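## Task

Take the sticky-note block off the desk and set it on the counter. The task fails if any carton from the desk lands on the floor, or if the robot topples or finishes leaning.

## Robot and tools

ROBOT. The LinearBot has an omnidirectional base and a column about 1.7 m high. A carriage rides the column (lift_m) and holds two identical six-joint arms, each ending in a two-finger gripper. Arm bases sit about 0.57 m + lift_m above the floor, and some carriage parts hang roughly 0.15 m lower. A hand reaches about 0.78 m from its shoulder but only about 0.38 m below the arm base. The hand is about 0.16 m long and 0.1 m wide (0.14 m open); fingertips taper to about 0.005 m thick and 0.02 m wide. The parked pose is joints 1-6 = 0, 0.05, 0.05, 1.45, 0, 0, giving a footprint of about 0.85 m by 0.65 m. Cameras: carriage_camera (fixed, facing forward, tilted about 20 degrees down), left_wrist_camera and right_wrist_camera (looking past the fingertips).

FRAMES. All positions are in metres. Base frame: origin on the floor below the base centre, x forward, y left, z up. left_hand and right_hand are reported in it, as the midpoint between the finger pads. quat_wxyz rotates base axes into hand axes; the hand's z runs along the fingers and its y is the opening direction. A hand pointing straight up with joints 1, 5 and 6 at 0 reads (1, 0, 0, 0). base_odometry is in the odometry frame (the base frame at scene start). It counts wheel turns only, so slip looks like travel. Heading is in rad, left positive, -3.142 to 3.142.

TOOL move. Optional keys: base, joints, speeds, min_time_s, cameras. base holds exactly one key, and each one is a relative offset from where the base last measured itself: translate_m (metres, forward +, -2 to 2), strafe_m (metres, left +, -2 to 2), or rotate_rad (radians, counter-clockwise +, -6.3 to 6.3). joints is a single object covering both arms, keyed by name, and every value is an absolute target: lift_m 0 to 1 m; joint1 -2.617 to 3.054 rad (turn about vertical, 0 forward, + left); joint2 0 to 3.141 (shoulder; 0 upper arm back and level, 1.57 upright, 3.14 forward and level); joint3 0 to 3.141 (elbow; 0 folded, 3.14 straight); joint4 -1.57 to 1.57 (wrist pitch, + lifts fingertips); joint5 -1.57 to 1.57 (wrist yaw, + turns fingertips to the right); joint6 -2.094 to 2.094 (roll, + clockwise seen from the forearm); gripper 0 to 0.093 m pad gap. Names are left_joint1_rad ... left_joint6_rad, left_gripper_m, and the same with right_. Done tolerances: lift 0.004, j1 0.02, j2 0.105, j3 0.06, j4 0.04, j5 0.025, j6 0.02, gripper 0.004. speeds caps top speed for this action only: translate_m and strafe_m 0.02-0.5 m/s, rotate_rad 0.05-1.57 rad/s, lift_m 0.08-0.25 m/s (top values are the defaults). min_time_s (0.1-8 s) sets a floor on the duration of each arm and gripper motion; use it for straighter, gentler arm moves. cameras lists camera names, or "all"; [] returns none. A move without base or joints only reports. Unknown keys make the call invalid; out-of-range values get it refused, and after a refusal or a stop the rest of that reply's move, wait and finished_scene calls are skipped.

OTHER TOOLS. wait(seconds 0-10, cameras) lets the scene run and reports. zoom_image(camera, region [x0,y0,x1,y1] in pixels from top-left, at most 504x504) magnifies the newest image of a camera that was included in the latest images. finished_scene(scene) ends the current scene for good; the goal must hold without the robot.

RESULTS. The move line reads done, or the worst status among motions. base_status and joint_status per motion: done (for the base, wheels turned the full amount, slip or not); off_target (resting away from target, possibly still pushing); contact_stop or time_out (old target dropped, holding in place); not_followed (a safety check withheld that arm's targets, usually arms too close; the gripper still acts). on_its_own lists uncommanded activity; its held at value is a target, not a reading. Joints omitted from a call may still be pushing toward earlier targets. motor_effort is percent of max, + toward larger values, bracket = peak; a lift effort that keeps dropping while lowering means a hand is resting on something. Joint torques are noisy, offset, and wrap at ±28 N m for joints 1-3. Gripper: shut on nothing reads 0.000-0.003; gripping a hard item reads a little under (sometimes a bit over) its width; commanding about 0.005 m below first-touch reading gives full force. To release, command well above the reading. Images can lag the state slightly.

CAUTIONS. Hand readings can sit above the true hand, worse at long reach; a loaded hand sags 7-25 cm per kg. Small joint commands may not move at all. Arms have no contact stop and keep pressing. A drive only stops when wheels strain and can still bend an arm; back off about 0.2 m the way you came to free the base. Never drive backward under a table edge. Do not let the arms collide or press on each other, and never close one gripper on the other arm. To untangle withheld arms, resend one arm its current readings with joint 1 swung away, then the other in a later call. Tipping risk rises with a high carriage, outstretched or loaded arms, pushing, and abrupt stops; only images show a lean. Motors heat when arms stay extended or loaded; a MOTOR HOT line means park that arm to cool, and an OVER-TEMPERATURE FAULT drops the arm for 30-60 s (keys then say limit_stop_at_motor_heat; resend targets). Avoid drops, releasing moving items, slams and hard pushes, and keep desk cartons from falling. Loose items may occasionally get a small push by themselves.

Each tool is called after "Call:" as a command line: name --argument value for each argument, lists and objects as JSON in quotes; but a table of rows of numbers goes row by row, as --pt "numbers of a row", without its own name.

## Session

Call:
move

Scene clock: 0.00 s.
Joint torques (N m): no reading
base_odometry: x=+0.000 y=+0.000 heading=+0.000
base_status: not commanded
joint_positions: lift_m=+0.300 left_joint1_rad=-0.010 left_joint2_rad=+0.044 left_joint3_rad=+0.048 left_joint4_rad=+1.430 left_joint5_rad=-0.008 left_joint6_rad=-0.004 left_gripper_m=+0.09396 right_joint1_rad=-0.011 right_joint2_rad=+0.047 right_joint3_rad=+0.039 right_joint4_rad=+1.421 right_joint5_rad=-0.003 right_joint6_rad=-0.048 right_gripper_m=+0.09396
joint_status: not commanded
motor_effort: lift_m=+29 drive_wheels=-1
left_hand: x=+0.2675 y=+0.3100 z=+1.2842 quat_wxyz=(+0.998, -0.004, +0.069, -0.007) (m; base frame)
right_hand: x=+0.2731 y=-0.3089 z=+1.2813 quat_wxyz=(+0.996, -0.003, +0.079, -0.029) (m; base frame)
pictures: carriage_camera, left_wrist_camera, right_wrist_camera
Images, in order (width x height): carriage_camera 504x504, left_wrist_camera 504x504, right_wrist_camera 504x504.

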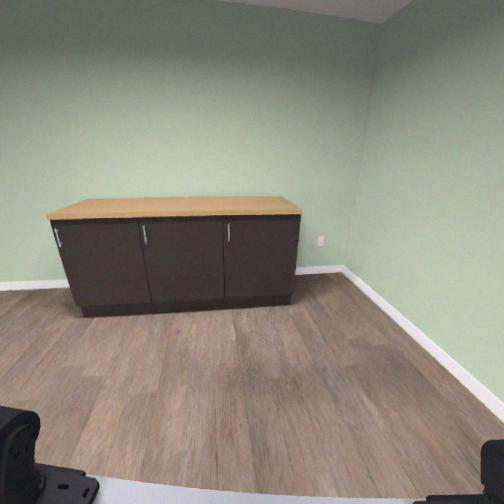

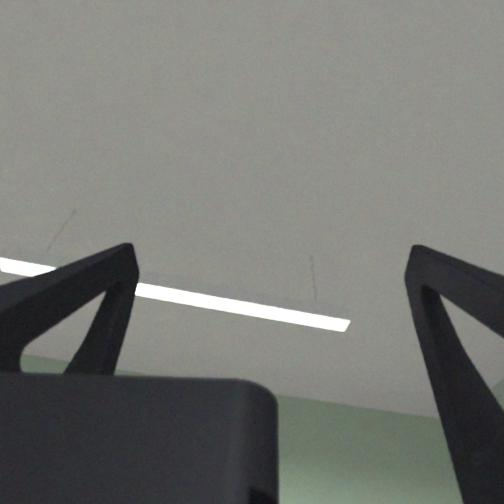

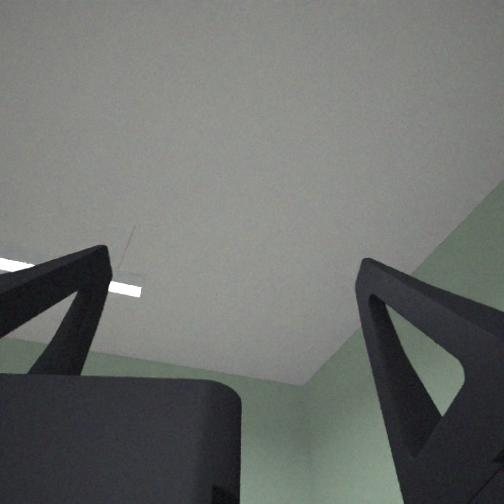

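Call:
move --base '{"rotate_rad": 1.2}' --cameras '["carriage_camera"]'

Call:
move --base '{"rotate_rad": 1.2}' --cameras '["carriage_camera"]'

Call:
move --base '{"rotate_rad": 1.2}' --cameras '["carriage_camera"]'

Call:
move --base '{"rotate_rad": 1.2}' --cameras '["carriage_camera"]'

Scene clock: 7.73 s.
Joint torques (N m): left_arm=[0.61 4.3 5.93 -0.22 -0.1 -0.04] | right_arm=[-0.08 4.22 7.24 -0.04 0 -0.12]
move: done
base_odometry: x=+0.000 y=+0.000 heading=+1.200
base_status: done
joint_positions: lift_m=+0.300 left_joint1_rad=-0.010 left_joint2_rad=+0.044 left_joint3_rad=+0.048 left_joint4_rad=+1.430 left_joint5_rad=-0.008 left_joint6_rad=-0.004 left_gripper_m=+0.09396 right_joint1_rad=-0.011 right_joint2_rad=+0.047 right_joint3_rad=+0.039 right_joint4_rad=+1.420 right_joint5_rad=-0.003 right_joint6_rad=-0.048 right_gripper_m=+0.09396
joint_status: not commanded
motor_effort: lift_m=+30(30) drive_wheels=+6(20)
left_hand: x=+0.2675 y=+0.3100 z=+1.2842 quat_wxyz=(+0.998, -0.004, +0.069, -0.007) (m; base frame)
right_hand: x=+0.2733 y=-0.3089 z=+1.2813 quat_wxyz=(+0.996, -0.003, +0.079, -0.029) (m; base frame)
pictures: carriage_camera
Images, in order (width x height): carriage_camera 504x504.

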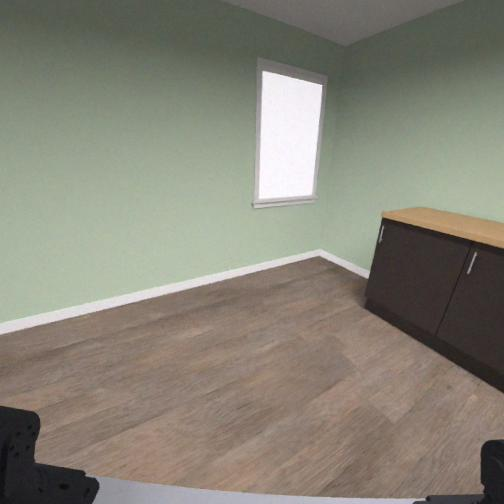

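Scene clock: 10.50 s.
Joint torques (N m): left_arm=[0.69 4.3 6.01 -0.21 -0.15 -0.04] | right_arm=[-0.01 4.27 7.23 -0.03 0 -0.11]
move: done
base_odometry: x=+0.000 y=+0.000 heading=+2.399
base_status: done
joint_positions: lift_m=+0.300 left_joint1_rad=-0.010 left_joint2_rad=+0.044 left_joint3_rad=+0.048 left_joint4_rad=+1.429 left_joint5_rad=-0.008 left_joint6_rad=-0.004 left_gripper_m=+0.09397 right_joint1_rad=-0.011 right_joint2_rad=+0.047 right_joint3_rad=+0.039 right_joint4_rad=+1.420 right_joint5_rad=-0.003 right_joint6_rad=-0.048 right_gripper_m=+0.09397
joint_status: not commanded
motor_effort: lift_m=+30(30) drive_wheels=+6(13)
left_hand: x=+0.2676 y=+0.3100 z=+1.2841 quat_wxyz=(+0.998, -0.004, +0.069, -0.007) (m; base frame)
right_hand: x=+0.2734 y=-0.3089 z=+1.2813 quat_wxyz=(+0.996, -0.003, +0.079, -0.029) (m; base frame)
pictures: carriage_camera
Images, in order (width x height): carriage_camera 504x504.

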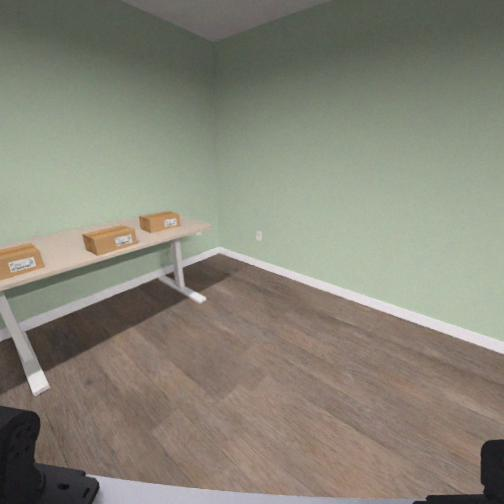

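Scene clock: 13.27 s.
Joint torques (N m): left_arm=[0.59 4.29 6 -0.2 -0.12 -0.05] | right_arm=[-0.02 4.23 7.19 -0.04 -0.01 -0.11]
move: done
base_odometry: x=+0.000 y=+0.000 heading=-2.685
base_status: done
joint_positions: lift_m=+0.300 left_joint1_rad=-0.010 left_joint2_rad=+0.044 left_joint3_rad=+0.048 left_joint4_rad=+1.429 left_joint5_rad=-0.008 left_joint6_rad=-0.004 left_gripper_m=+0.09398 right_joint1_rad=-0.011 right_joint2_rad=+0.047 right_joint3_rad=+0.039 right_joint4_rad=+1.419 right_joint5_rad=-0.003 right_joint6_rad=-0.048 right_gripper_m=+0.09398
joint_status: not commanded
motor_effort: lift_m=+30(30) drive_wheels=+7(14)
left_hand: x=+0.2676 y=+0.3100 z=+1.2841 quat_wxyz=(+0.998, -0.004, +0.069, -0.007) (m; base frame)
right_hand: x=+0.2734 y=-0.3089 z=+1.2813 quat_wxyz=(+0.996, -0.003, +0.079, -0.029) (m; base frame)
pictures: carriage_camera
Images, in order (width x height): carriage_camera 504x504.

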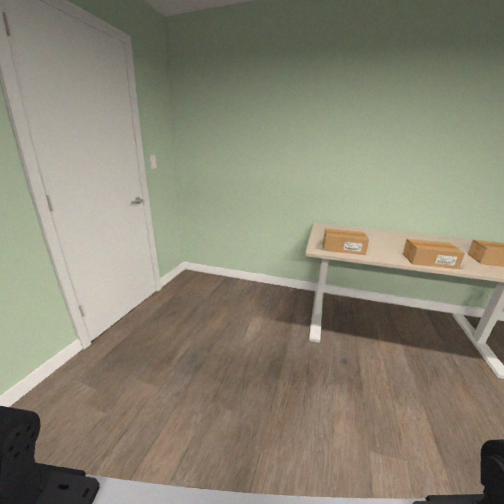

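Scene clock: 16.03 s.
Joint torques (N m): left_arm=[0.59 4.26 6.01 -0.19 -0.11 -0.06] | right_arm=[-0.06 4.26 7.16 -0.03 0.01 -0.12]
move: done
base_odometry: x=+0.000 y=+0.000 heading=-1.485
base_status: done
joint_positions: lift_m=+0.300 left_joint1_rad=-0.010 left_joint2_rad=+0.044 left_joint3_rad=+0.048 left_joint4_rad=+1.429 left_joint5_rad=-0.008 left_joint6_rad=-0.004 left_gripper_m=+0.09398 right_joint1_rad=-0.011 right_joint2_rad=+0.047 right_joint3_rad=+0.039 right_joint4_rad=+1.419 right_joint5_rad=-0.003 right_joint6_rad=-0.048 right_gripper_m=+0.09398
joint_status: not commanded
motor_effort: lift_m=+29(30) drive_wheels=+5(13)
left_hand: x=+0.2677 y=+0.3100 z=+1.2841 quat_wxyz=(+0.998, -0.004, +0.069, -0.007) (m; base frame)
right_hand: x=+0.2735 y=-0.3089 z=+1.2813 quat_wxyz=(+0.996, -0.003, +0.080, -0.029) (m; base frame)
pictures: carriage_camera
Images, in order (width x height): carriage_camera 504x504.

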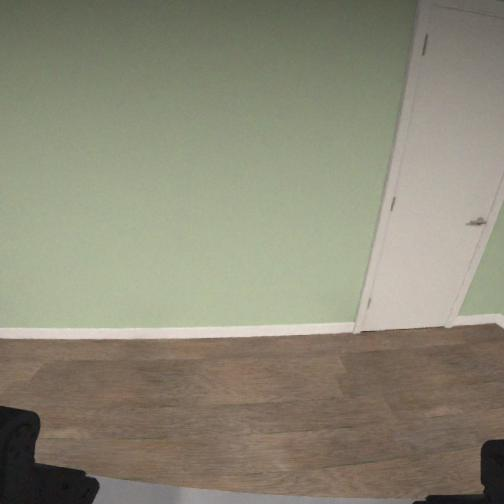

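Call:
move --base '{"rotate_rad": -1.65}' --joints '{"lift_m": 0.45}' --cameras '["carriage_camera"]'

Scene clock: 31.50 s.
Joint torques (N m): left_arm=[0.59 4.33 5.98 -0.21 -0.11 -0.04] | right_arm=[-0.05 4.29 7.21 -0.04 0 -0.11]
move: done
base_odometry: x=+0.000 y=+0.000 heading=-3.135
base_status: done
joint_positions: lift_m=+0.450 left_joint1_rad=-0.010 left_joint2_rad=+0.044 left_joint3_rad=+0.048 left_joint4_rad=+1.429 left_joint5_rad=-0.008 left_joint6_rad=-0.004 left_gripper_m=+0.09398 right_joint1_rad=-0.011 right_joint2_rad=+0.047 right_joint3_rad=+0.039 right_joint4_rad=+1.419 right_joint5_rad=-0.003 right_joint6_rad=-0.048 right_gripper_m=+0.09398
joint_status: all done
motor_effort: lift_m=+31(38) drive_wheels=+7(18)
left_hand: x=+0.2676 y=+0.3101 z=+1.4340 quat_wxyz=(+0.998, -0.004, +0.069, -0.007) (m; base frame)
right_hand: x=+0.2737 y=-0.3089 z=+1.4311 quat_wxyz=(+0.996, -0.003, +0.080, -0.029) (m; base frame)
pictures: carriage_camera
Images, in order (width x height): carriage_camera 504x504.

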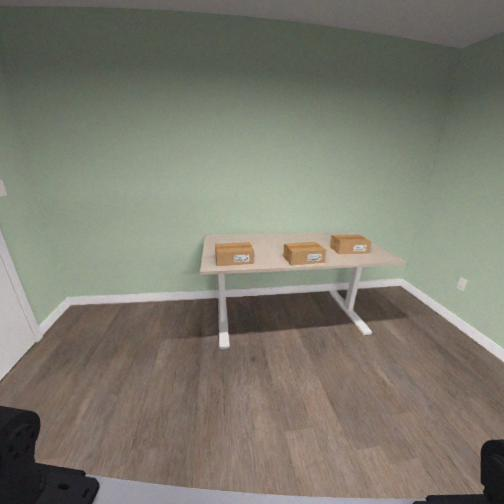

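Call:
zoom_image --camera "carriage_camera" --region '[190, 215, 420, 295]'

Scaled by 2.191 from the camera's 504x504 image, which has a finer 720x720 frame.

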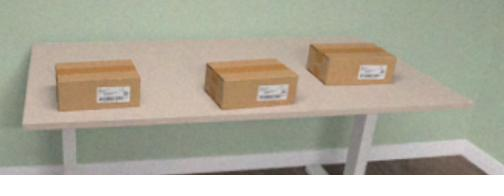

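Call:
move --base '{"translate_m": 0.8}' --joints '{"lift_m": 0.8}' --speeds '{"translate_m": 0.3}' --cameras '["carriage_camera"]'

Scene clock: 44.30 s.
Joint torques (N m): left_arm=[0.61 4.31 5.98 -0.22 -0.11 -0.05] | right_arm=[-0.05 4.23 7.16 -0.03 0.01 -0.12]
move: done
base_odometry: x=-0.800 y=-0.004 heading=-3.136
base_status: done
joint_positions: lift_m=+0.800 left_joint1_rad=-0.010 left_joint2_rad=+0.044 left_joint3_rad=+0.048 left_joint4_rad=+1.430 left_joint5_rad=-0.008 left_joint6_rad=-0.004 left_gripper_m=+0.09398 right_joint1_rad=-0.011 right_joint2_rad=+0.047 right_joint3_rad=+0.039 right_joint4_rad=+1.419 right_joint5_rad=-0.003 right_joint6_rad=-0.048 right_gripper_m=+0.09398
joint_status: all done
motor_effort: lift_m=+31(38) drive_wheels=-11(21)
left_hand: x=+0.2673 y=+0.3101 z=+1.7841 quat_wxyz=(+0.998, -0.004, +0.068, -0.007) (m; base frame)
right_hand: x=+0.2737 y=-0.3089 z=+1.7811 quat_wxyz=(+0.996, -0.003, +0.080, -0.029) (m; base frame)
pictures: carriage_camera
Images, in order (width x height): carriage_camera 504x504.

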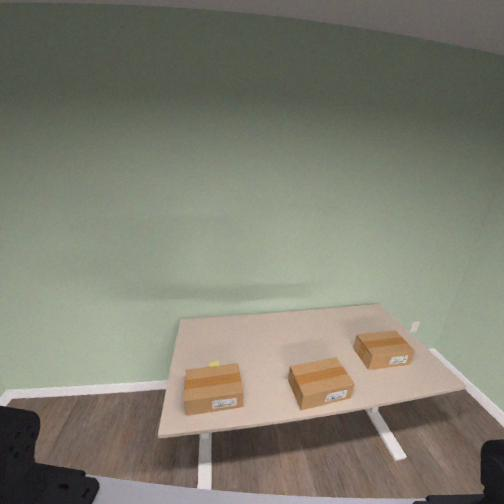

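Call:
zoom_image --camera "carriage_camera" --region '[150, 310, 270, 430]'

Scaled by 4.200 from the camera's 504x504 image, which has a finer 720x720 frame.

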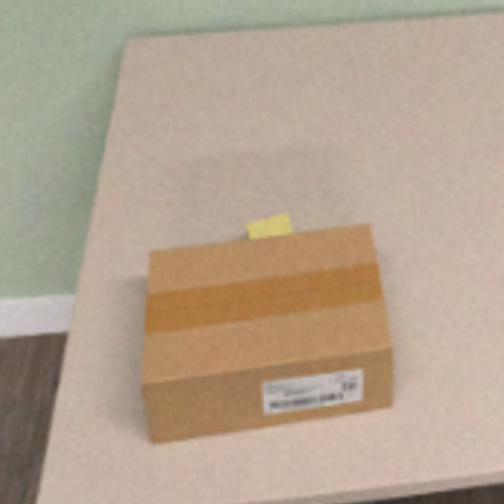

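Call:
move --joints '{"right_joint4_rad": 0.0}' --min_time_s 1.5 --cameras '["right_wrist_camera", "carriage_camera"]'

Call:
move --joints '{"right_joint2_rad": 1.57, "right_joint3_rad": 1.57, "right_joint4_rad": -1.0}' --min_time_s 3 --cameras '["right_wrist_camera", "carriage_camera"]'

Call:
move --joints '{"right_joint2_rad": 1.57, "right_joint3_rad": 0.8, "right_joint4_rad": -0.8}' --min_time_s 2 --cameras '["right_wrist_camera", "carriage_camera"]'

Scene clock: 81.07 s.
Joint torques (N m): left_arm=[0.62 4.29 5.97 -0.21 -0.11 -0.05] | right_arm=[-0.02 2.28 9.36 2.27 0 -0.12]
move: done
base_odometry: x=-0.800 y=-0.004 heading=-3.136
base_status: not commanded
joint_positions: lift_m=+0.800 left_joint1_rad=-0.010 left_joint2_rad=+0.044 left_joint3_rad=+0.048 left_joint4_rad=+1.430 left_joint5_rad=-0.008 left_joint6_rad=-0.004 left_gripper_m=+0.09398 right_joint1_rad=-0.011 right_joint2_rad=+0.047 right_joint3_rad=+0.039 right_joint4_rad=+0.010 right_joint5_rad=-0.003 right_joint6_rad=-0.048 right_gripper_m=+0.09398
joint_status: all done
motor_effort: lift_m=+31(31) drive_wheels=-11(13)
left_hand: x=+0.2673 y=+0.3101 z=+1.7841 quat_wxyz=(+0.998, -0.004, +0.068, -0.007) (m; base frame)
right_hand: x=+0.4804 y=-0.3112 z=+1.5389 quat_wxyz=(+0.708, -0.014, +0.706, -0.020) (m; base frame)
pictures: carriage_camera, right_wrist_camera
Images, in order (width x height): carriage_camera 504x504, right_wrist_camera 504x504.

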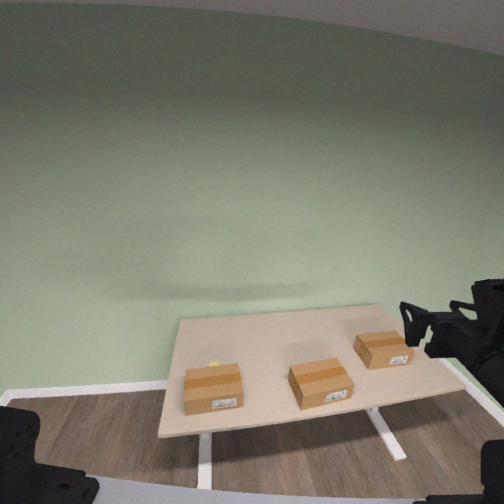

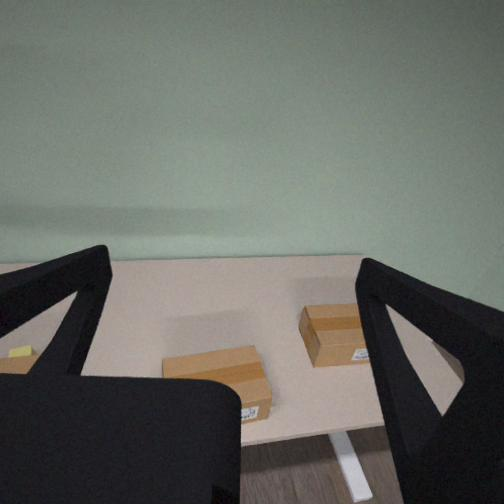

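Scene clock: 84.37 s.
Joint torques (N m): left_arm=[0.58 4.31 5.97 -0.21 -0.1 -0.05] | right_arm=[-0.05 -6.61 11.02 1.41 0.01 -0.12]
move: done
base_odometry: x=-0.800 y=-0.004 heading=-3.136
base_status: not commanded
joint_positions: lift_m=+0.800 left_joint1_rad=-0.010 left_joint2_rad=+0.044 left_joint3_rad=+0.048 left_joint4_rad=+1.430 left_joint5_rad=-0.008 left_joint6_rad=-0.004 left_gripper_m=+0.09398 right_joint1_rad=-0.011 right_joint2_rad=+1.565 right_joint3_rad=+1.541 right_joint4_rad=-0.986 right_joint5_rad=-0.003 right_joint6_rad=-0.048 right_gripper_m=+0.09398
joint_status: all done
motor_effort: lift_m=+31(31) drive_wheels=-10(13)
left_hand: x=+0.2673 y=+0.3101 z=+1.7841 quat_wxyz=(+0.998, -0.004, +0.068, -0.007) (m; base frame)
right_hand: x=+0.6283 y=-0.3128 z=+1.5779 quat_wxyz=(+0.277, -0.018, +0.961, -0.007) (m; base frame)
pictures: carriage_camera, right_wrist_camera
Images, in order (width x height): carriage_camera 504x504, right_wrist_camera 504x504.

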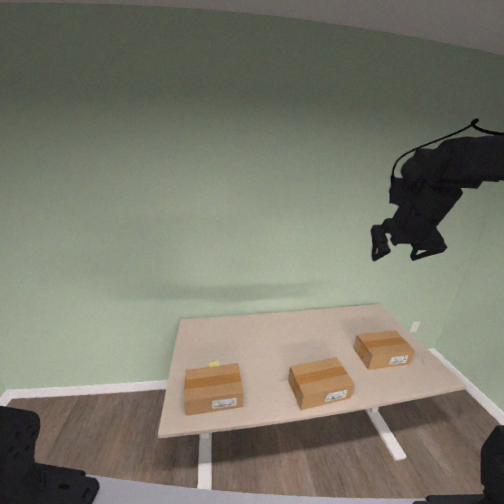

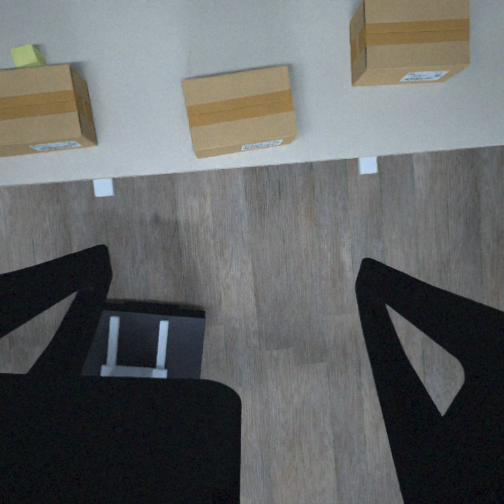

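Scene clock: 86.67 s.
Joint torques (N m): left_arm=[0.62 4.33 6.01 -0.22 -0.11 -0.06] | right_arm=[-0.03 -5.12 5.85 0.55 0.01 -0.12]
move: done
base_odometry: x=-0.800 y=-0.004 heading=-3.136
base_status: not commanded
joint_positions: lift_m=+0.800 left_joint1_rad=-0.010 left_joint2_rad=+0.044 left_joint3_rad=+0.048 left_joint4_rad=+1.430 left_joint5_rad=-0.008 left_joint6_rad=-0.004 left_gripper_m=+0.09398 right_joint1_rad=-0.011 right_joint2_rad=+1.566 right_joint3_rad=+0.804 right_joint4_rad=-0.820 right_joint5_rad=-0.003 right_joint6_rad=-0.048 right_gripper_m=+0.09398
joint_status: all done
motor_effort: lift_m=+31(31) drive_wheels=-12(13)
left_hand: x=+0.2673 y=+0.3101 z=+1.7841 quat_wxyz=(+0.998, -0.004, +0.068, -0.007) (m; base frame)
right_hand: x=+0.4676 y=-0.3110 z=+1.3604 quat_wxyz=(-0.005, -0.019, +1.000, +0.002) (m; base frame)
pictures: carriage_camera, right_wrist_camera
Images, in order (width x height): carriage_camera 504x504, right_wrist_camera 504x504.

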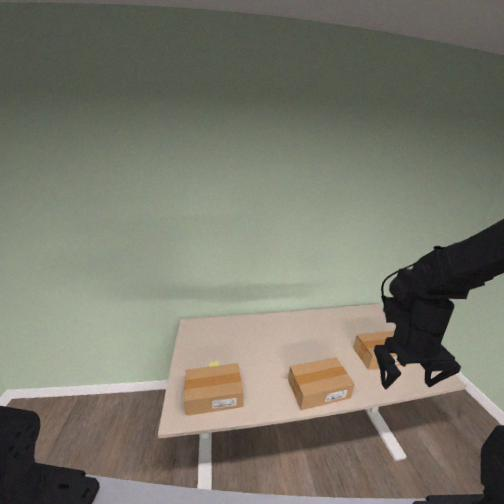

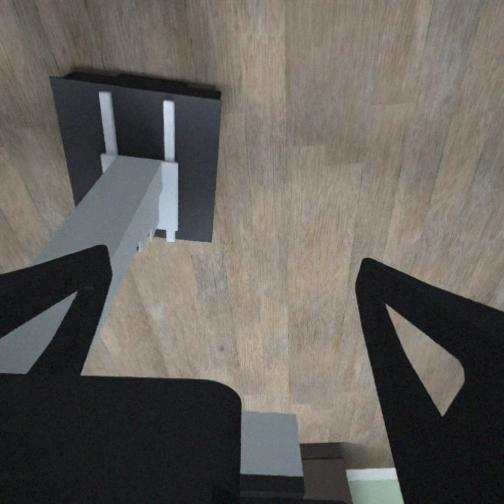

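Call:
move --joints '{"right_joint2_rad": 0.05, "right_joint3_rad": 0.05, "right_joint4_rad": 1.45, "left_joint1_rad": 0, "left_joint2_rad": 2.9, "left_joint3_rad": 1.945, "left_joint4_rad": -0.616, "left_joint5_rad": 0, "left_joint6_rad": 0}' --min_time_s 3

Scene clock: 182.67 s.
Joint torques (N m): left_arm=[1.14 -14.99 7.27 0.42 -0.04 -0.01] | right_arm=[-0.05 3.55 5.96 0.11 0.01 -0.12]
move: done
base_odometry: x=-0.800 y=-0.004 heading=-3.136
base_status: not commanded
joint_positions: lift_m=+0.800 left_joint1_rad=-0.007 left_joint2_rad=+2.880 left_joint3_rad=+1.927 left_joint4_rad=-0.600 left_joint5_rad=-0.007 left_joint6_rad=-0.004 left_gripper_m=+0.09398 right_joint1_rad=-0.011 right_joint2_rad=+0.055 right_joint3_rad=+0.055 right_joint4_rad=+1.431 right_joint5_rad=-0.003 right_joint6_rad=-0.048 right_gripper_m=+0.09398
joint_status: all done
motor_effort: lift_m=+31(31) drive_wheels=-11(13)
left_hand: x=+0.7027 y=+0.3070 z=+1.1251 quat_wxyz=(+0.009, +0.002, +1.000, +0.004) (m; base frame)
right_hand: x=+0.2683 y=-0.3089 z=+1.7860 quat_wxyz=(+0.997, -0.003, +0.070, -0.029) (m; base frame)
pictures: carriage_camera, left_wrist_camera, right_wrist_camera
Images, in order (width x height): carriage_camera 504x504, left_wrist_camera 504x504, right_wrist_camera 504x504.

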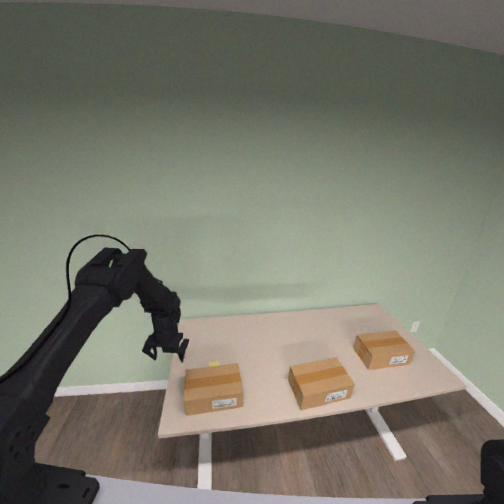

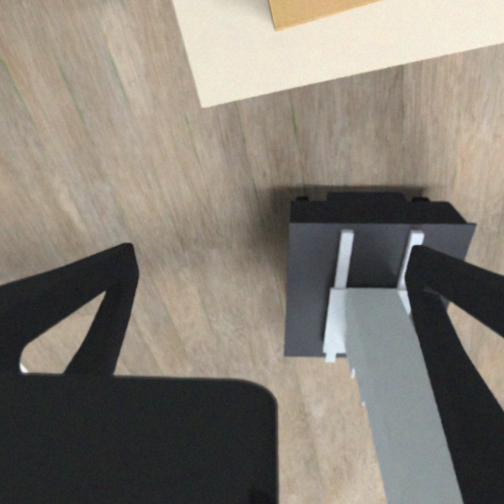

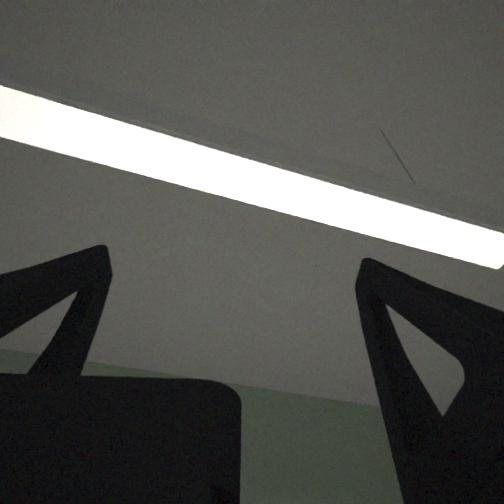

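Call:
zoom_image --camera "carriage_camera" --region '[120, 300, 280, 460]'

Call:
zoom_image --camera "left_wrist_camera" --region '[0, 0, 504, 504]'

Scaled by 3.150 from the camera's 504x504 image, which has a finer 720x720 frame.

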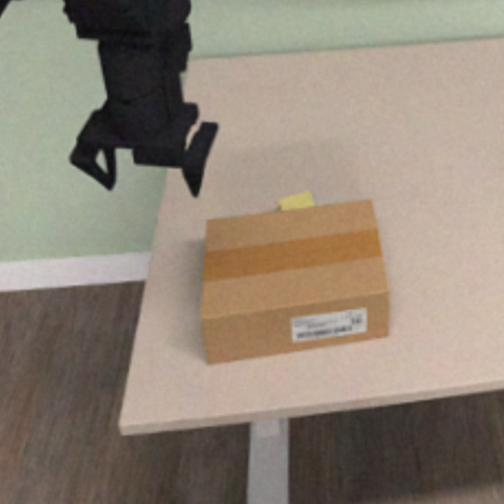

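Scaled by 1.000.

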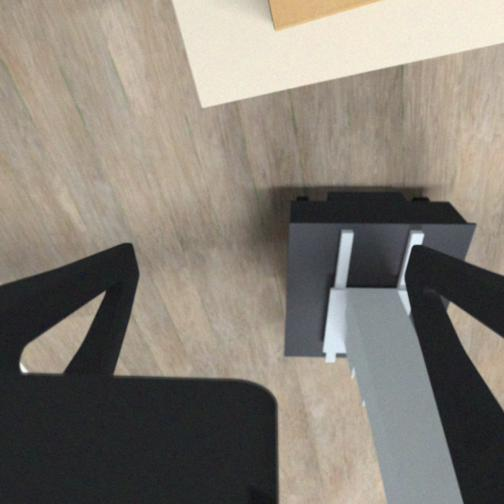

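Call:
move --joints '{"left_joint1_rad": -0.3}' --min_time_s 1.5 --cameras '["left_wrist_camera", "carriage_camera"]'

Call:
zoom_image --camera "carriage_camera" --region '[150, 280, 310, 440]'

Call:
move --joints '{"left_joint1_rad": -0.3, "left_joint2_rad": 1.57, "left_joint3_rad": 0.8, "left_joint4_rad": -0.8}' --min_time_s 3 --cameras '["left_wrist_camera", "carriage_camera"]'

Call:
zoom_image --camera "carriage_camera" --region '[100, 330, 270, 500]'

Scene clock: 232.80 s.
Joint torques (N m): left_arm=[0.4 -15.02 7.27 0.43 -0.06 0] | right_arm=[-0.02 3.56 5.98 0.08 0.01 -0.11]
move: done
base_odometry: x=-0.800 y=-0.004 heading=-3.136
base_status: not commanded
joint_positions: lift_m=+0.800 left_joint1_rad=-0.297 left_joint2_rad=+2.880 left_joint3_rad=+1.927 left_joint4_rad=-0.602 left_joint5_rad=-0.005 left_joint6_rad=-0.004 left_gripper_m=+0.09399 right_joint1_rad=-0.011 right_joint2_rad=+0.055 right_joint3_rad=+0.055 right_joint4_rad=+1.434 right_joint5_rad=-0.003 right_joint6_rad=-0.048 right_gripper_m=+0.09398
joint_status: all done
motor_effort: lift_m=+31(31) drive_wheels=-12(13)
left_hand: x=+0.6819 y=+0.1724 z=+1.1251 quat_wxyz=(+0.008, +0.146, +0.989, +0.002) (m; base frame)
right_hand: x=+0.2676 y=-0.3089 z=+1.7861 quat_wxyz=(+0.997, -0.003, +0.068, -0.029) (m; base frame)
pictures: carriage_camera, left_wrist_camera
Images, in order (width x height): carriage_camera 504x504, left_wrist_camera 504x504.

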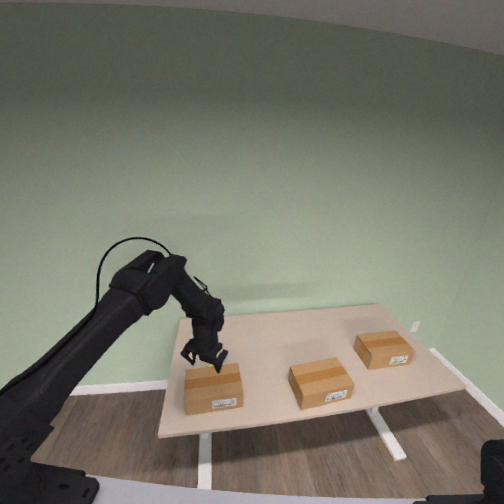

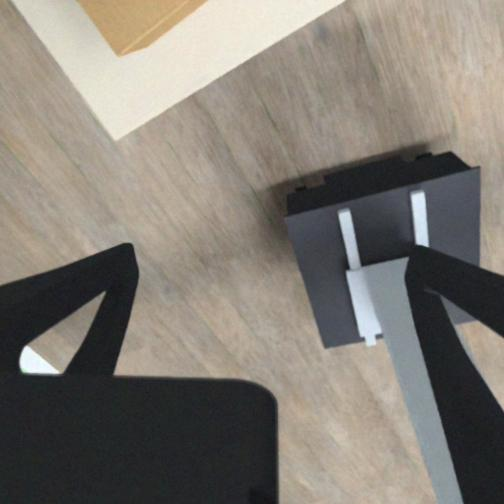

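Scaled by 3.150 from the camera's 504x504 image, which has a finer 720x720 frame.

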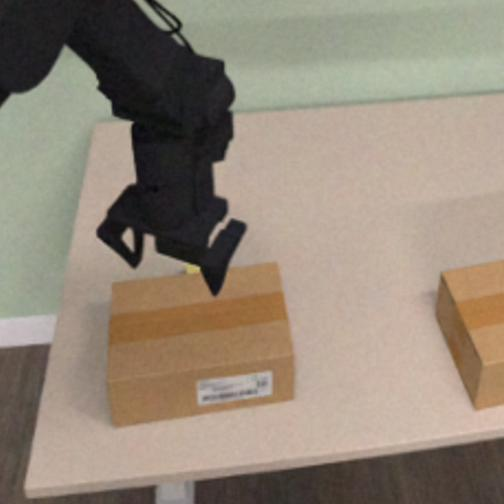

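Scene clock: 236.10 s.
Joint torques (N m): left_arm=[0.38 -8.98 4.75 0.43 -0.06 0.01] | right_arm=[-0.03 3.56 5.97 0.07 0.01 -0.12]
move: done
base_odometry: x=-0.800 y=-0.004 heading=-3.136
base_status: not commanded
joint_positions: lift_m=+0.800 left_joint1_rad=-0.297 left_joint2_rad=+1.589 left_joint3_rad=+0.813 left_joint4_rad=-0.786 left_joint5_rad=-0.005 left_joint6_rad=-0.004 left_gripper_m=+0.09399 right_joint1_rad=-0.011 right_joint2_rad=+0.055 right_joint3_rad=+0.055 right_joint4_rad=+1.435 right_joint5_rad=-0.003 right_joint6_rad=-0.048 right_gripper_m=+0.09398
joint_status: all done
motor_effort: lift_m=+31(31) drive_wheels=-10(14)
left_hand: x=+0.4662 y=+0.2384 z=+1.3572 quat_wxyz=(+0.005, +0.146, +0.989, +0.002) (m; base frame)
right_hand: x=+0.2674 y=-0.3089 z=+1.7861 quat_wxyz=(+0.997, -0.003, +0.068, -0.029) (m; base frame)
pictures: carriage_camera, left_wrist_camera
Images, in order (width x height): carriage_camera 504x504, left_wrist_camera 504x504.

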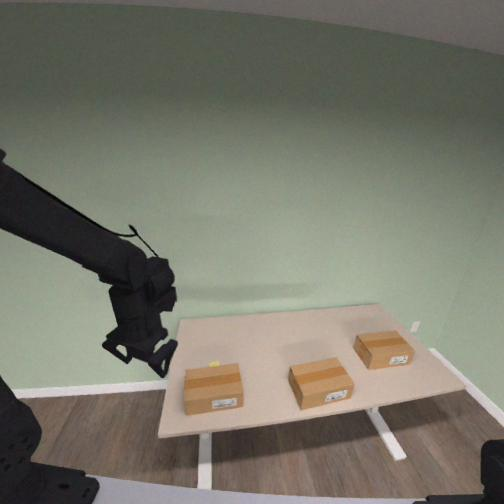

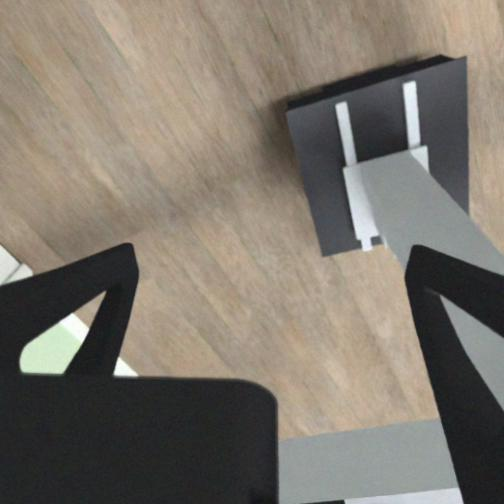

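Scaled by 2.965 from the camera's 504x504 image, which has a finer 720x720 frame.

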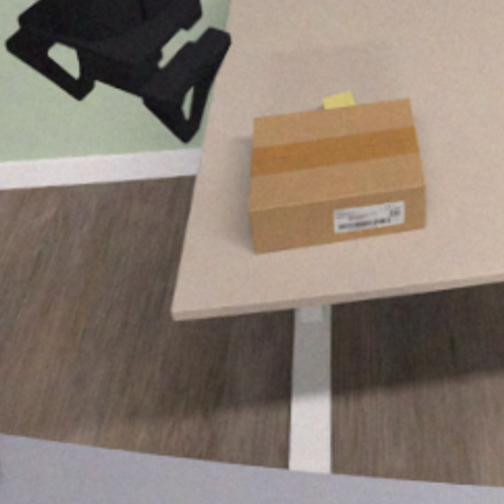

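Call:
move --base '{"rotate_rad": 0.186}' --joints '{"left_joint1_rad": 0.0, "left_joint2_rad": 2.9, "left_joint3_rad": 1.945, "left_joint4_rad": -0.616}' --min_time_s 2.5 --cameras '["left_wrist_camera", "carriage_camera"]'

Call:
move --base '{"strafe_m": -0.30}' --cameras '["left_wrist_camera", "carriage_camera"]'

Scene clock: 274.23 s.
Joint torques (N m): left_arm=[0.98 -14.71 7.3 0.69 -0.08 -0.01] | right_arm=[-0.05 3.69 6.02 0.02 0 -0.11]
move: done
base_odometry: x=-0.801 y=-0.004 heading=-2.950
base_status: done
joint_positions: lift_m=+0.800 left_joint1_rad=-0.005 left_joint2_rad=+2.878 left_joint3_rad=+1.926 left_joint4_rad=-0.628 left_joint5_rad=-0.003 left_joint6_rad=-0.004 left_gripper_m=+0.09399 right_joint1_rad=-0.011 right_joint2_rad=+0.054 right_joint3_rad=+0.055 right_joint4_rad=+1.438 right_joint5_rad=-0.003 right_joint6_rad=-0.048 right_gripper_m=+0.09399
joint_status: all done
motor_effort: lift_m=+31(31) drive_wheels=+8(13)
left_hand: x=+0.6966 y=+0.3073 z=+1.1262 quat_wxyz=(-0.004, +0.000, +1.000, +0.002) (m; base frame)
right_hand: x=+0.2663 y=-0.3089 z=+1.7862 quat_wxyz=(+0.997, -0.003, +0.066, -0.029) (m; base frame)
pictures: carriage_camera, left_wrist_camera
Images, in order (width x height): carriage_camera 504x504, left_wrist_camera 504x504.

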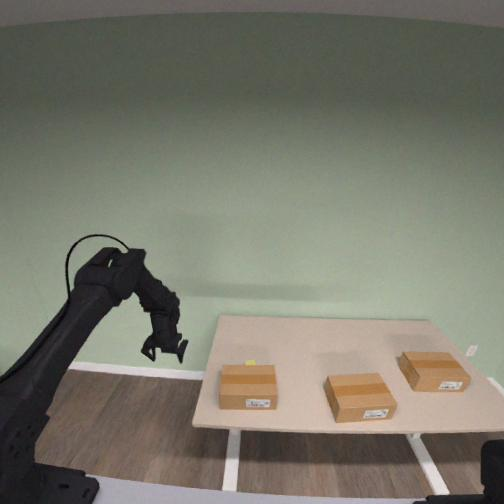

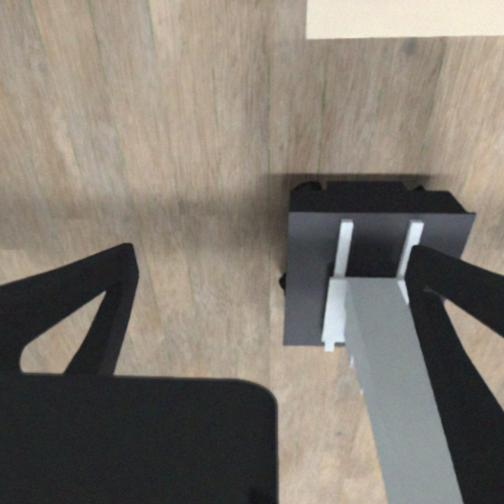

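Scene clock: 276.70 s.
Joint torques (N m): left_arm=[0.98 -14.75 7.27 0.63 -0.08 -0.01] | right_arm=[-0.08 3.58 5.93 -0.01 0.01 -0.12]
move: done
base_odometry: x=-0.858 y=+0.290 heading=-2.949
base_status: done
joint_positions: lift_m=+0.800 left_joint1_rad=-0.005 left_joint2_rad=+2.878 left_joint3_rad=+1.926 left_joint4_rad=-0.623 left_joint5_rad=-0.002 left_joint6_rad=-0.004 left_gripper_m=+0.09399 right_joint1_rad=-0.010 right_joint2_rad=+0.054 right_joint3_rad=+0.055 right_joint4_rad=+1.440 right_joint5_rad=-0.003 right_joint6_rad=-0.048 right_gripper_m=+0.09399
joint_status: not commanded
motor_effort: lift_m=+31(31) drive_wheels=-9(18)
left_hand: x=+0.6978 y=+0.3071 z=+1.1262 quat_wxyz=(-0.002, +0.000, +1.000, +0.001) (m; base frame)
right_hand: x=+0.2659 y=-0.3089 z=+1.7863 quat_wxyz=(+0.997, -0.003, +0.065, -0.029) (m; base frame)
pictures: carriage_camera, left_wrist_camera
Images, in order (width x height): carriage_camera 504x504, left_wrist_camera 504x504.

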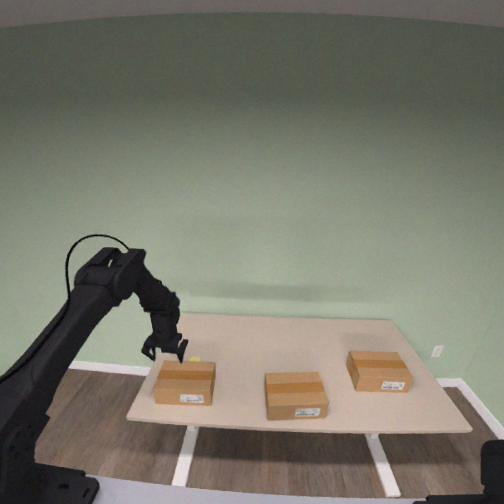

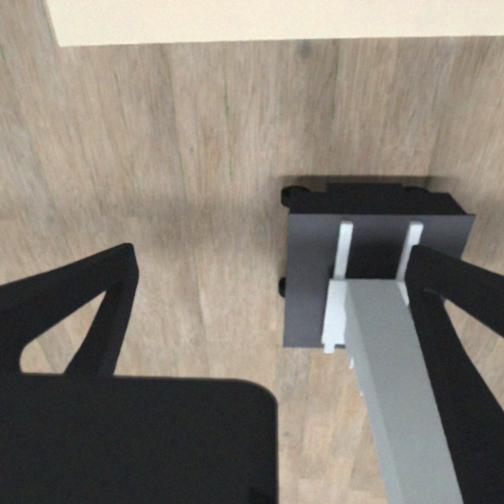

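Call:
zoom_image --camera "carriage_camera" --region '[120, 300, 280, 460]'

Scaled by 3.150 from the camera's 504x504 image, which has a finer 720x720 frame.

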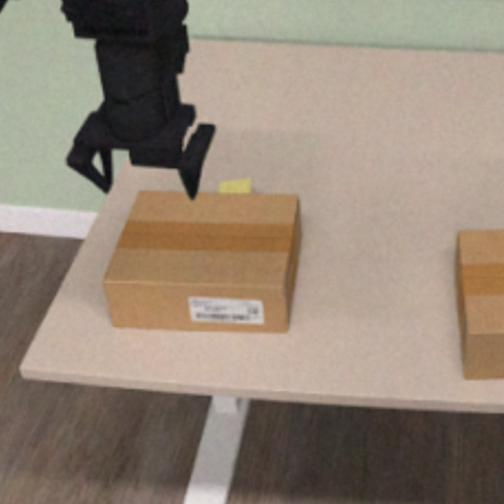

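Call:
move --base '{"translate_m": 0.21}' --cameras '["left_wrist_camera", "carriage_camera"]' --speeds '{"translate_m": 0.2}'

Scene clock: 321.73 s.
Joint torques (N m): left_arm=[0.79 -14.67 7.25 0.57 -0.1 -0.01] | right_arm=[-0.08 3.66 5.97 -0.02 -0.01 -0.12]
move: done
base_odometry: x=-1.064 y=+0.251 heading=-2.950
base_status: done
joint_positions: lift_m=+0.800 left_joint1_rad=-0.002 left_joint2_rad=+2.878 left_joint3_rad=+1.926 left_joint4_rad=-0.620 left_joint5_rad=-0.002 left_joint6_rad=-0.004 left_gripper_m=+0.09399 right_joint1_rad=-0.010 right_joint2_rad=+0.054 right_joint3_rad=+0.055 right_joint4_rad=+1.442 right_joint5_rad=-0.003 right_joint6_rad=-0.048 right_gripper_m=+0.09399
joint_status: not commanded
motor_effort: lift_m=+31(31) drive_wheels=+4(15)
left_hand: x=+0.6985 y=+0.3083 z=+1.1262 quat_wxyz=(+0.000, -0.001, +1.000, +0.001) (m; base frame)
right_hand: x=+0.2654 y=-0.3088 z=+1.7863 quat_wxyz=(+0.998, -0.003, +0.064, -0.029) (m; base frame)
pictures: carriage_camera, left_wrist_camera
Images, in order (width x height): carriage_camera 504x504, left_wrist_camera 504x504.

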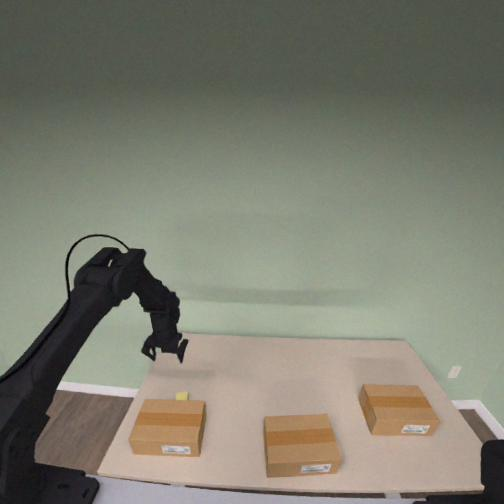

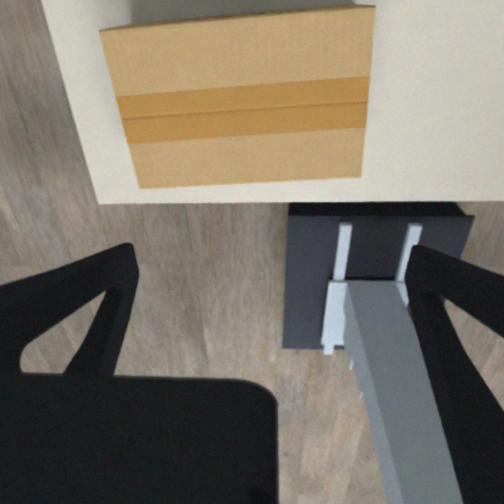

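Call:
move --base '{"translate_m": 0.09}' --cameras '[]' --speeds '{"translate_m": 0.2}'

Call:
move --base '{"strafe_m": 0.03}' --cameras '["left_wrist_camera", "carriage_camera"]'

Scene clock: 347.13 s.
Joint torques (N m): left_arm=[0.76 -14.76 7.34 0.58 -0.11 -0.01] | right_arm=[-0.09 3.78 6.28 -0.07 0 -0.12]
move: done
base_odometry: x=-1.153 y=+0.234 heading=-2.951
base_status: done
joint_positions: lift_m=+0.800 left_joint1_rad=-0.002 left_joint2_rad=+2.878 left_joint3_rad=+1.926 left_joint4_rad=-0.617 left_joint5_rad=-0.001 left_joint6_rad=-0.004 left_gripper_m=+0.09399 right_joint1_rad=-0.010 right_joint2_rad=+0.053 right_joint3_rad=+0.052 right_joint4_rad=+1.445 right_joint5_rad=-0.003 right_joint6_rad=-0.048 right_gripper_m=+0.09399
joint_status: not commanded
motor_effort: lift_m=+31(31) drive_wheels=+4(16)
left_hand: x=+0.6990 y=+0.3083 z=+1.1260 quat_wxyz=(+0.001, -0.001, +1.000, +0.001) (m; base frame)
right_hand: x=+0.2653 y=-0.3088 z=+1.7856 quat_wxyz=(+0.998, -0.003, +0.063, -0.029) (m; base frame)
pictures: none
No camera images: "cameras" was empty.

Scene clock: 348.20 s.
Joint torques (N m): left_arm=[0.5 -14.82 7.27 0.58 -0.11 0] | right_arm=[-0.08 3.71 6.24 -0.07 0 -0.11]
move: done
base_odometry: x=-1.147 y=+0.205 heading=-2.952
base_status: done
joint_positions: lift_m=+0.800 left_joint1_rad=+0.001 left_joint2_rad=+2.878 left_joint3_rad=+1.926 left_joint4_rad=-0.617 left_joint5_rad=+0.000 left_joint6_rad=-0.004 left_gripper_m=+0.09399 right_joint1_rad=-0.011 right_joint2_rad=+0.053 right_joint3_rad=+0.052 right_joint4_rad=+1.445 right_joint5_rad=-0.003 right_joint6_rad=-0.048 right_gripper_m=+0.09399
joint_status: not commanded
motor_effort: lift_m=+31(31) drive_wheels=+3(10)
left_hand: x=+0.6991 y=+0.3095 z=+1.1260 quat_wxyz=(+0.001, -0.002, +1.000, +0.000) (m; base frame)
right_hand: x=+0.2653 y=-0.3089 z=+1.7856 quat_wxyz=(+0.998, -0.003, +0.063, -0.029) (m; base frame)
pictures: carriage_camera, left_wrist_camera
Images, in order (width x height): carriage_camera 504x504, left_wrist_camera 504x504.

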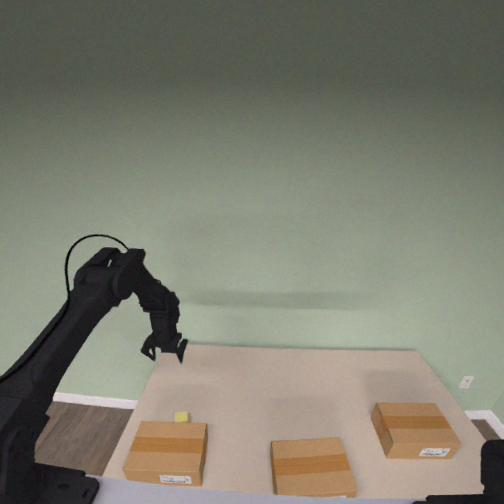

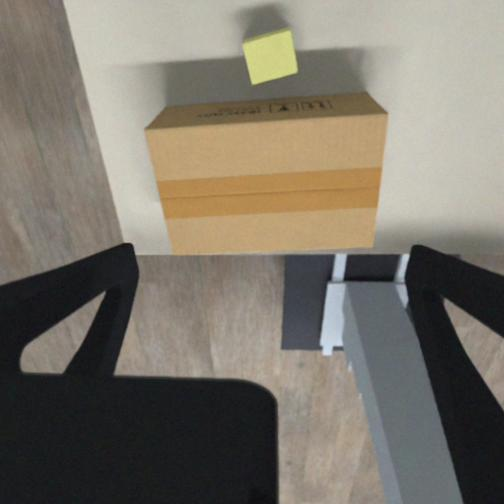

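Call:
move --joints '{"lift_m": 0.62, "left_joint6_rad": -0.25}' --base '{"translate_m": 0.02}' --cameras '["left_wrist_camera", "carriage_camera"]'

Scene clock: 359.17 s.
Joint torques (N m): left_arm=[0.49 -16.23 6.71 0.55 -0.13 -0.14] | right_arm=[-0.05 3.95 6.68 -0.1 0.01 -0.13]
move: done
base_odometry: x=-1.167 y=+0.201 heading=-2.951
base_status: done
joint_positions: lift_m=+0.620 left_joint1_rad=+0.001 left_joint2_rad=+2.894 left_joint3_rad=+1.932 left_joint4_rad=-0.616 left_joint5_rad=+0.000 left_joint6_rad=-0.241 left_gripper_m=+0.09399 right_joint1_rad=-0.011 right_joint2_rad=+0.051 right_joint3_rad=+0.048 right_joint4_rad=+1.447 right_joint5_rad=-0.003 right_joint6_rad=-0.048 right_gripper_m=+0.09399
joint_status: all done
motor_effort: lift_m=+28(29) drive_wheels=+5(14)
left_hand: x=+0.6965 y=+0.3095 z=+0.9405 quat_wxyz=(-0.003, -0.121, +0.993, +0.000) (m; base frame)
right_hand: x=+0.2653 y=-0.3089 z=+1.6049 quat_wxyz=(+0.998, -0.003, +0.063, -0.029) (m; base frame)
pictures: carriage_camera, left_wrist_camera
Images, in order (width x height): carriage_camera 504x504, left_wrist_camera 504x504.

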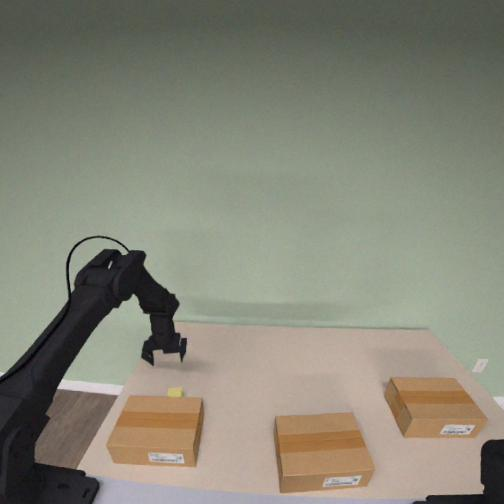

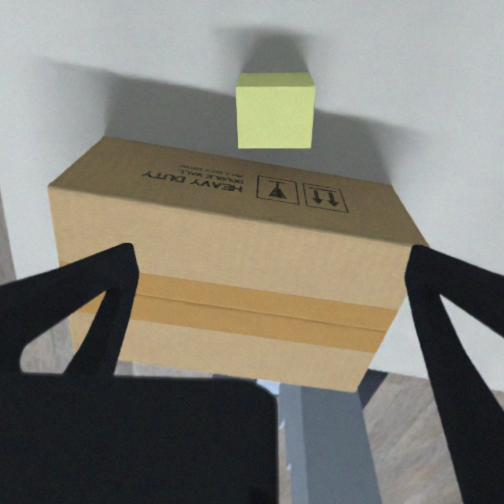

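Call:
move --joints '{"lift_m": 0.56, "left_joint4_rad": -0.736}' --base '{"translate_m": 0.038}' --cameras '["left_wrist_camera", "carriage_camera"]'

Scene clock: 371.67 s.
Joint torques (N m): left_arm=[0.54 -16.25 6.27 0.09 -0.14 -0.14] | right_arm=[-0.02 4.11 6.65 -0.12 0 -0.11]
move: done
base_odometry: x=-1.204 y=+0.193 heading=-2.950
base_status: done
joint_positions: lift_m=+0.560 left_joint1_rad=+0.001 left_joint2_rad=+2.896 left_joint3_rad=+1.934 left_joint4_rad=-0.722 left_joint5_rad=+0.000 left_joint6_rad=-0.241 left_gripper_m=+0.09399 right_joint1_rad=-0.011 right_joint2_rad=+0.050 right_joint3_rad=+0.048 right_joint4_rad=+1.449 right_joint5_rad=-0.003 right_joint6_rad=-0.048 right_gripper_m=+0.09399
joint_status: all done
motor_effort: lift_m=+28(29) drive_wheels=-7(15)
left_hand: x=+0.6701 y=+0.3094 z=+0.8811 quat_wxyz=(-0.056, -0.121, +0.991, +0.007) (m; base frame)
right_hand: x=+0.2644 y=-0.3088 z=+1.5450 quat_wxyz=(+0.998, -0.003, +0.062, -0.029) (m; base frame)
pictures: carriage_camera, left_wrist_camera
Images, in order (width x height): carriage_camera 504x504, left_wrist_camera 504x504.

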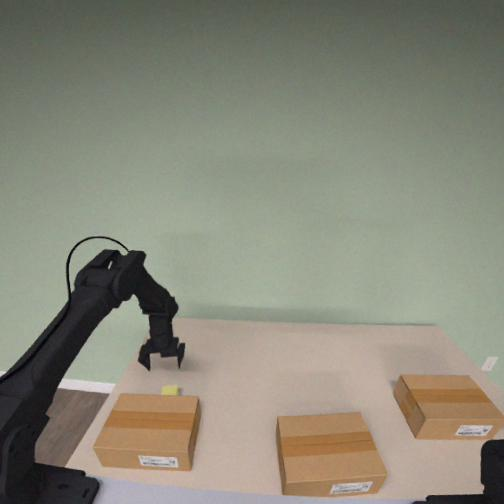

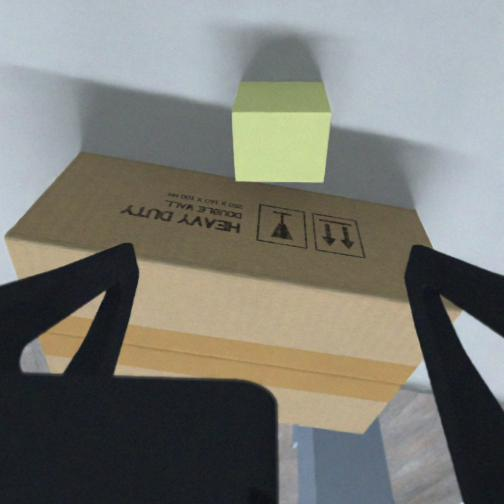

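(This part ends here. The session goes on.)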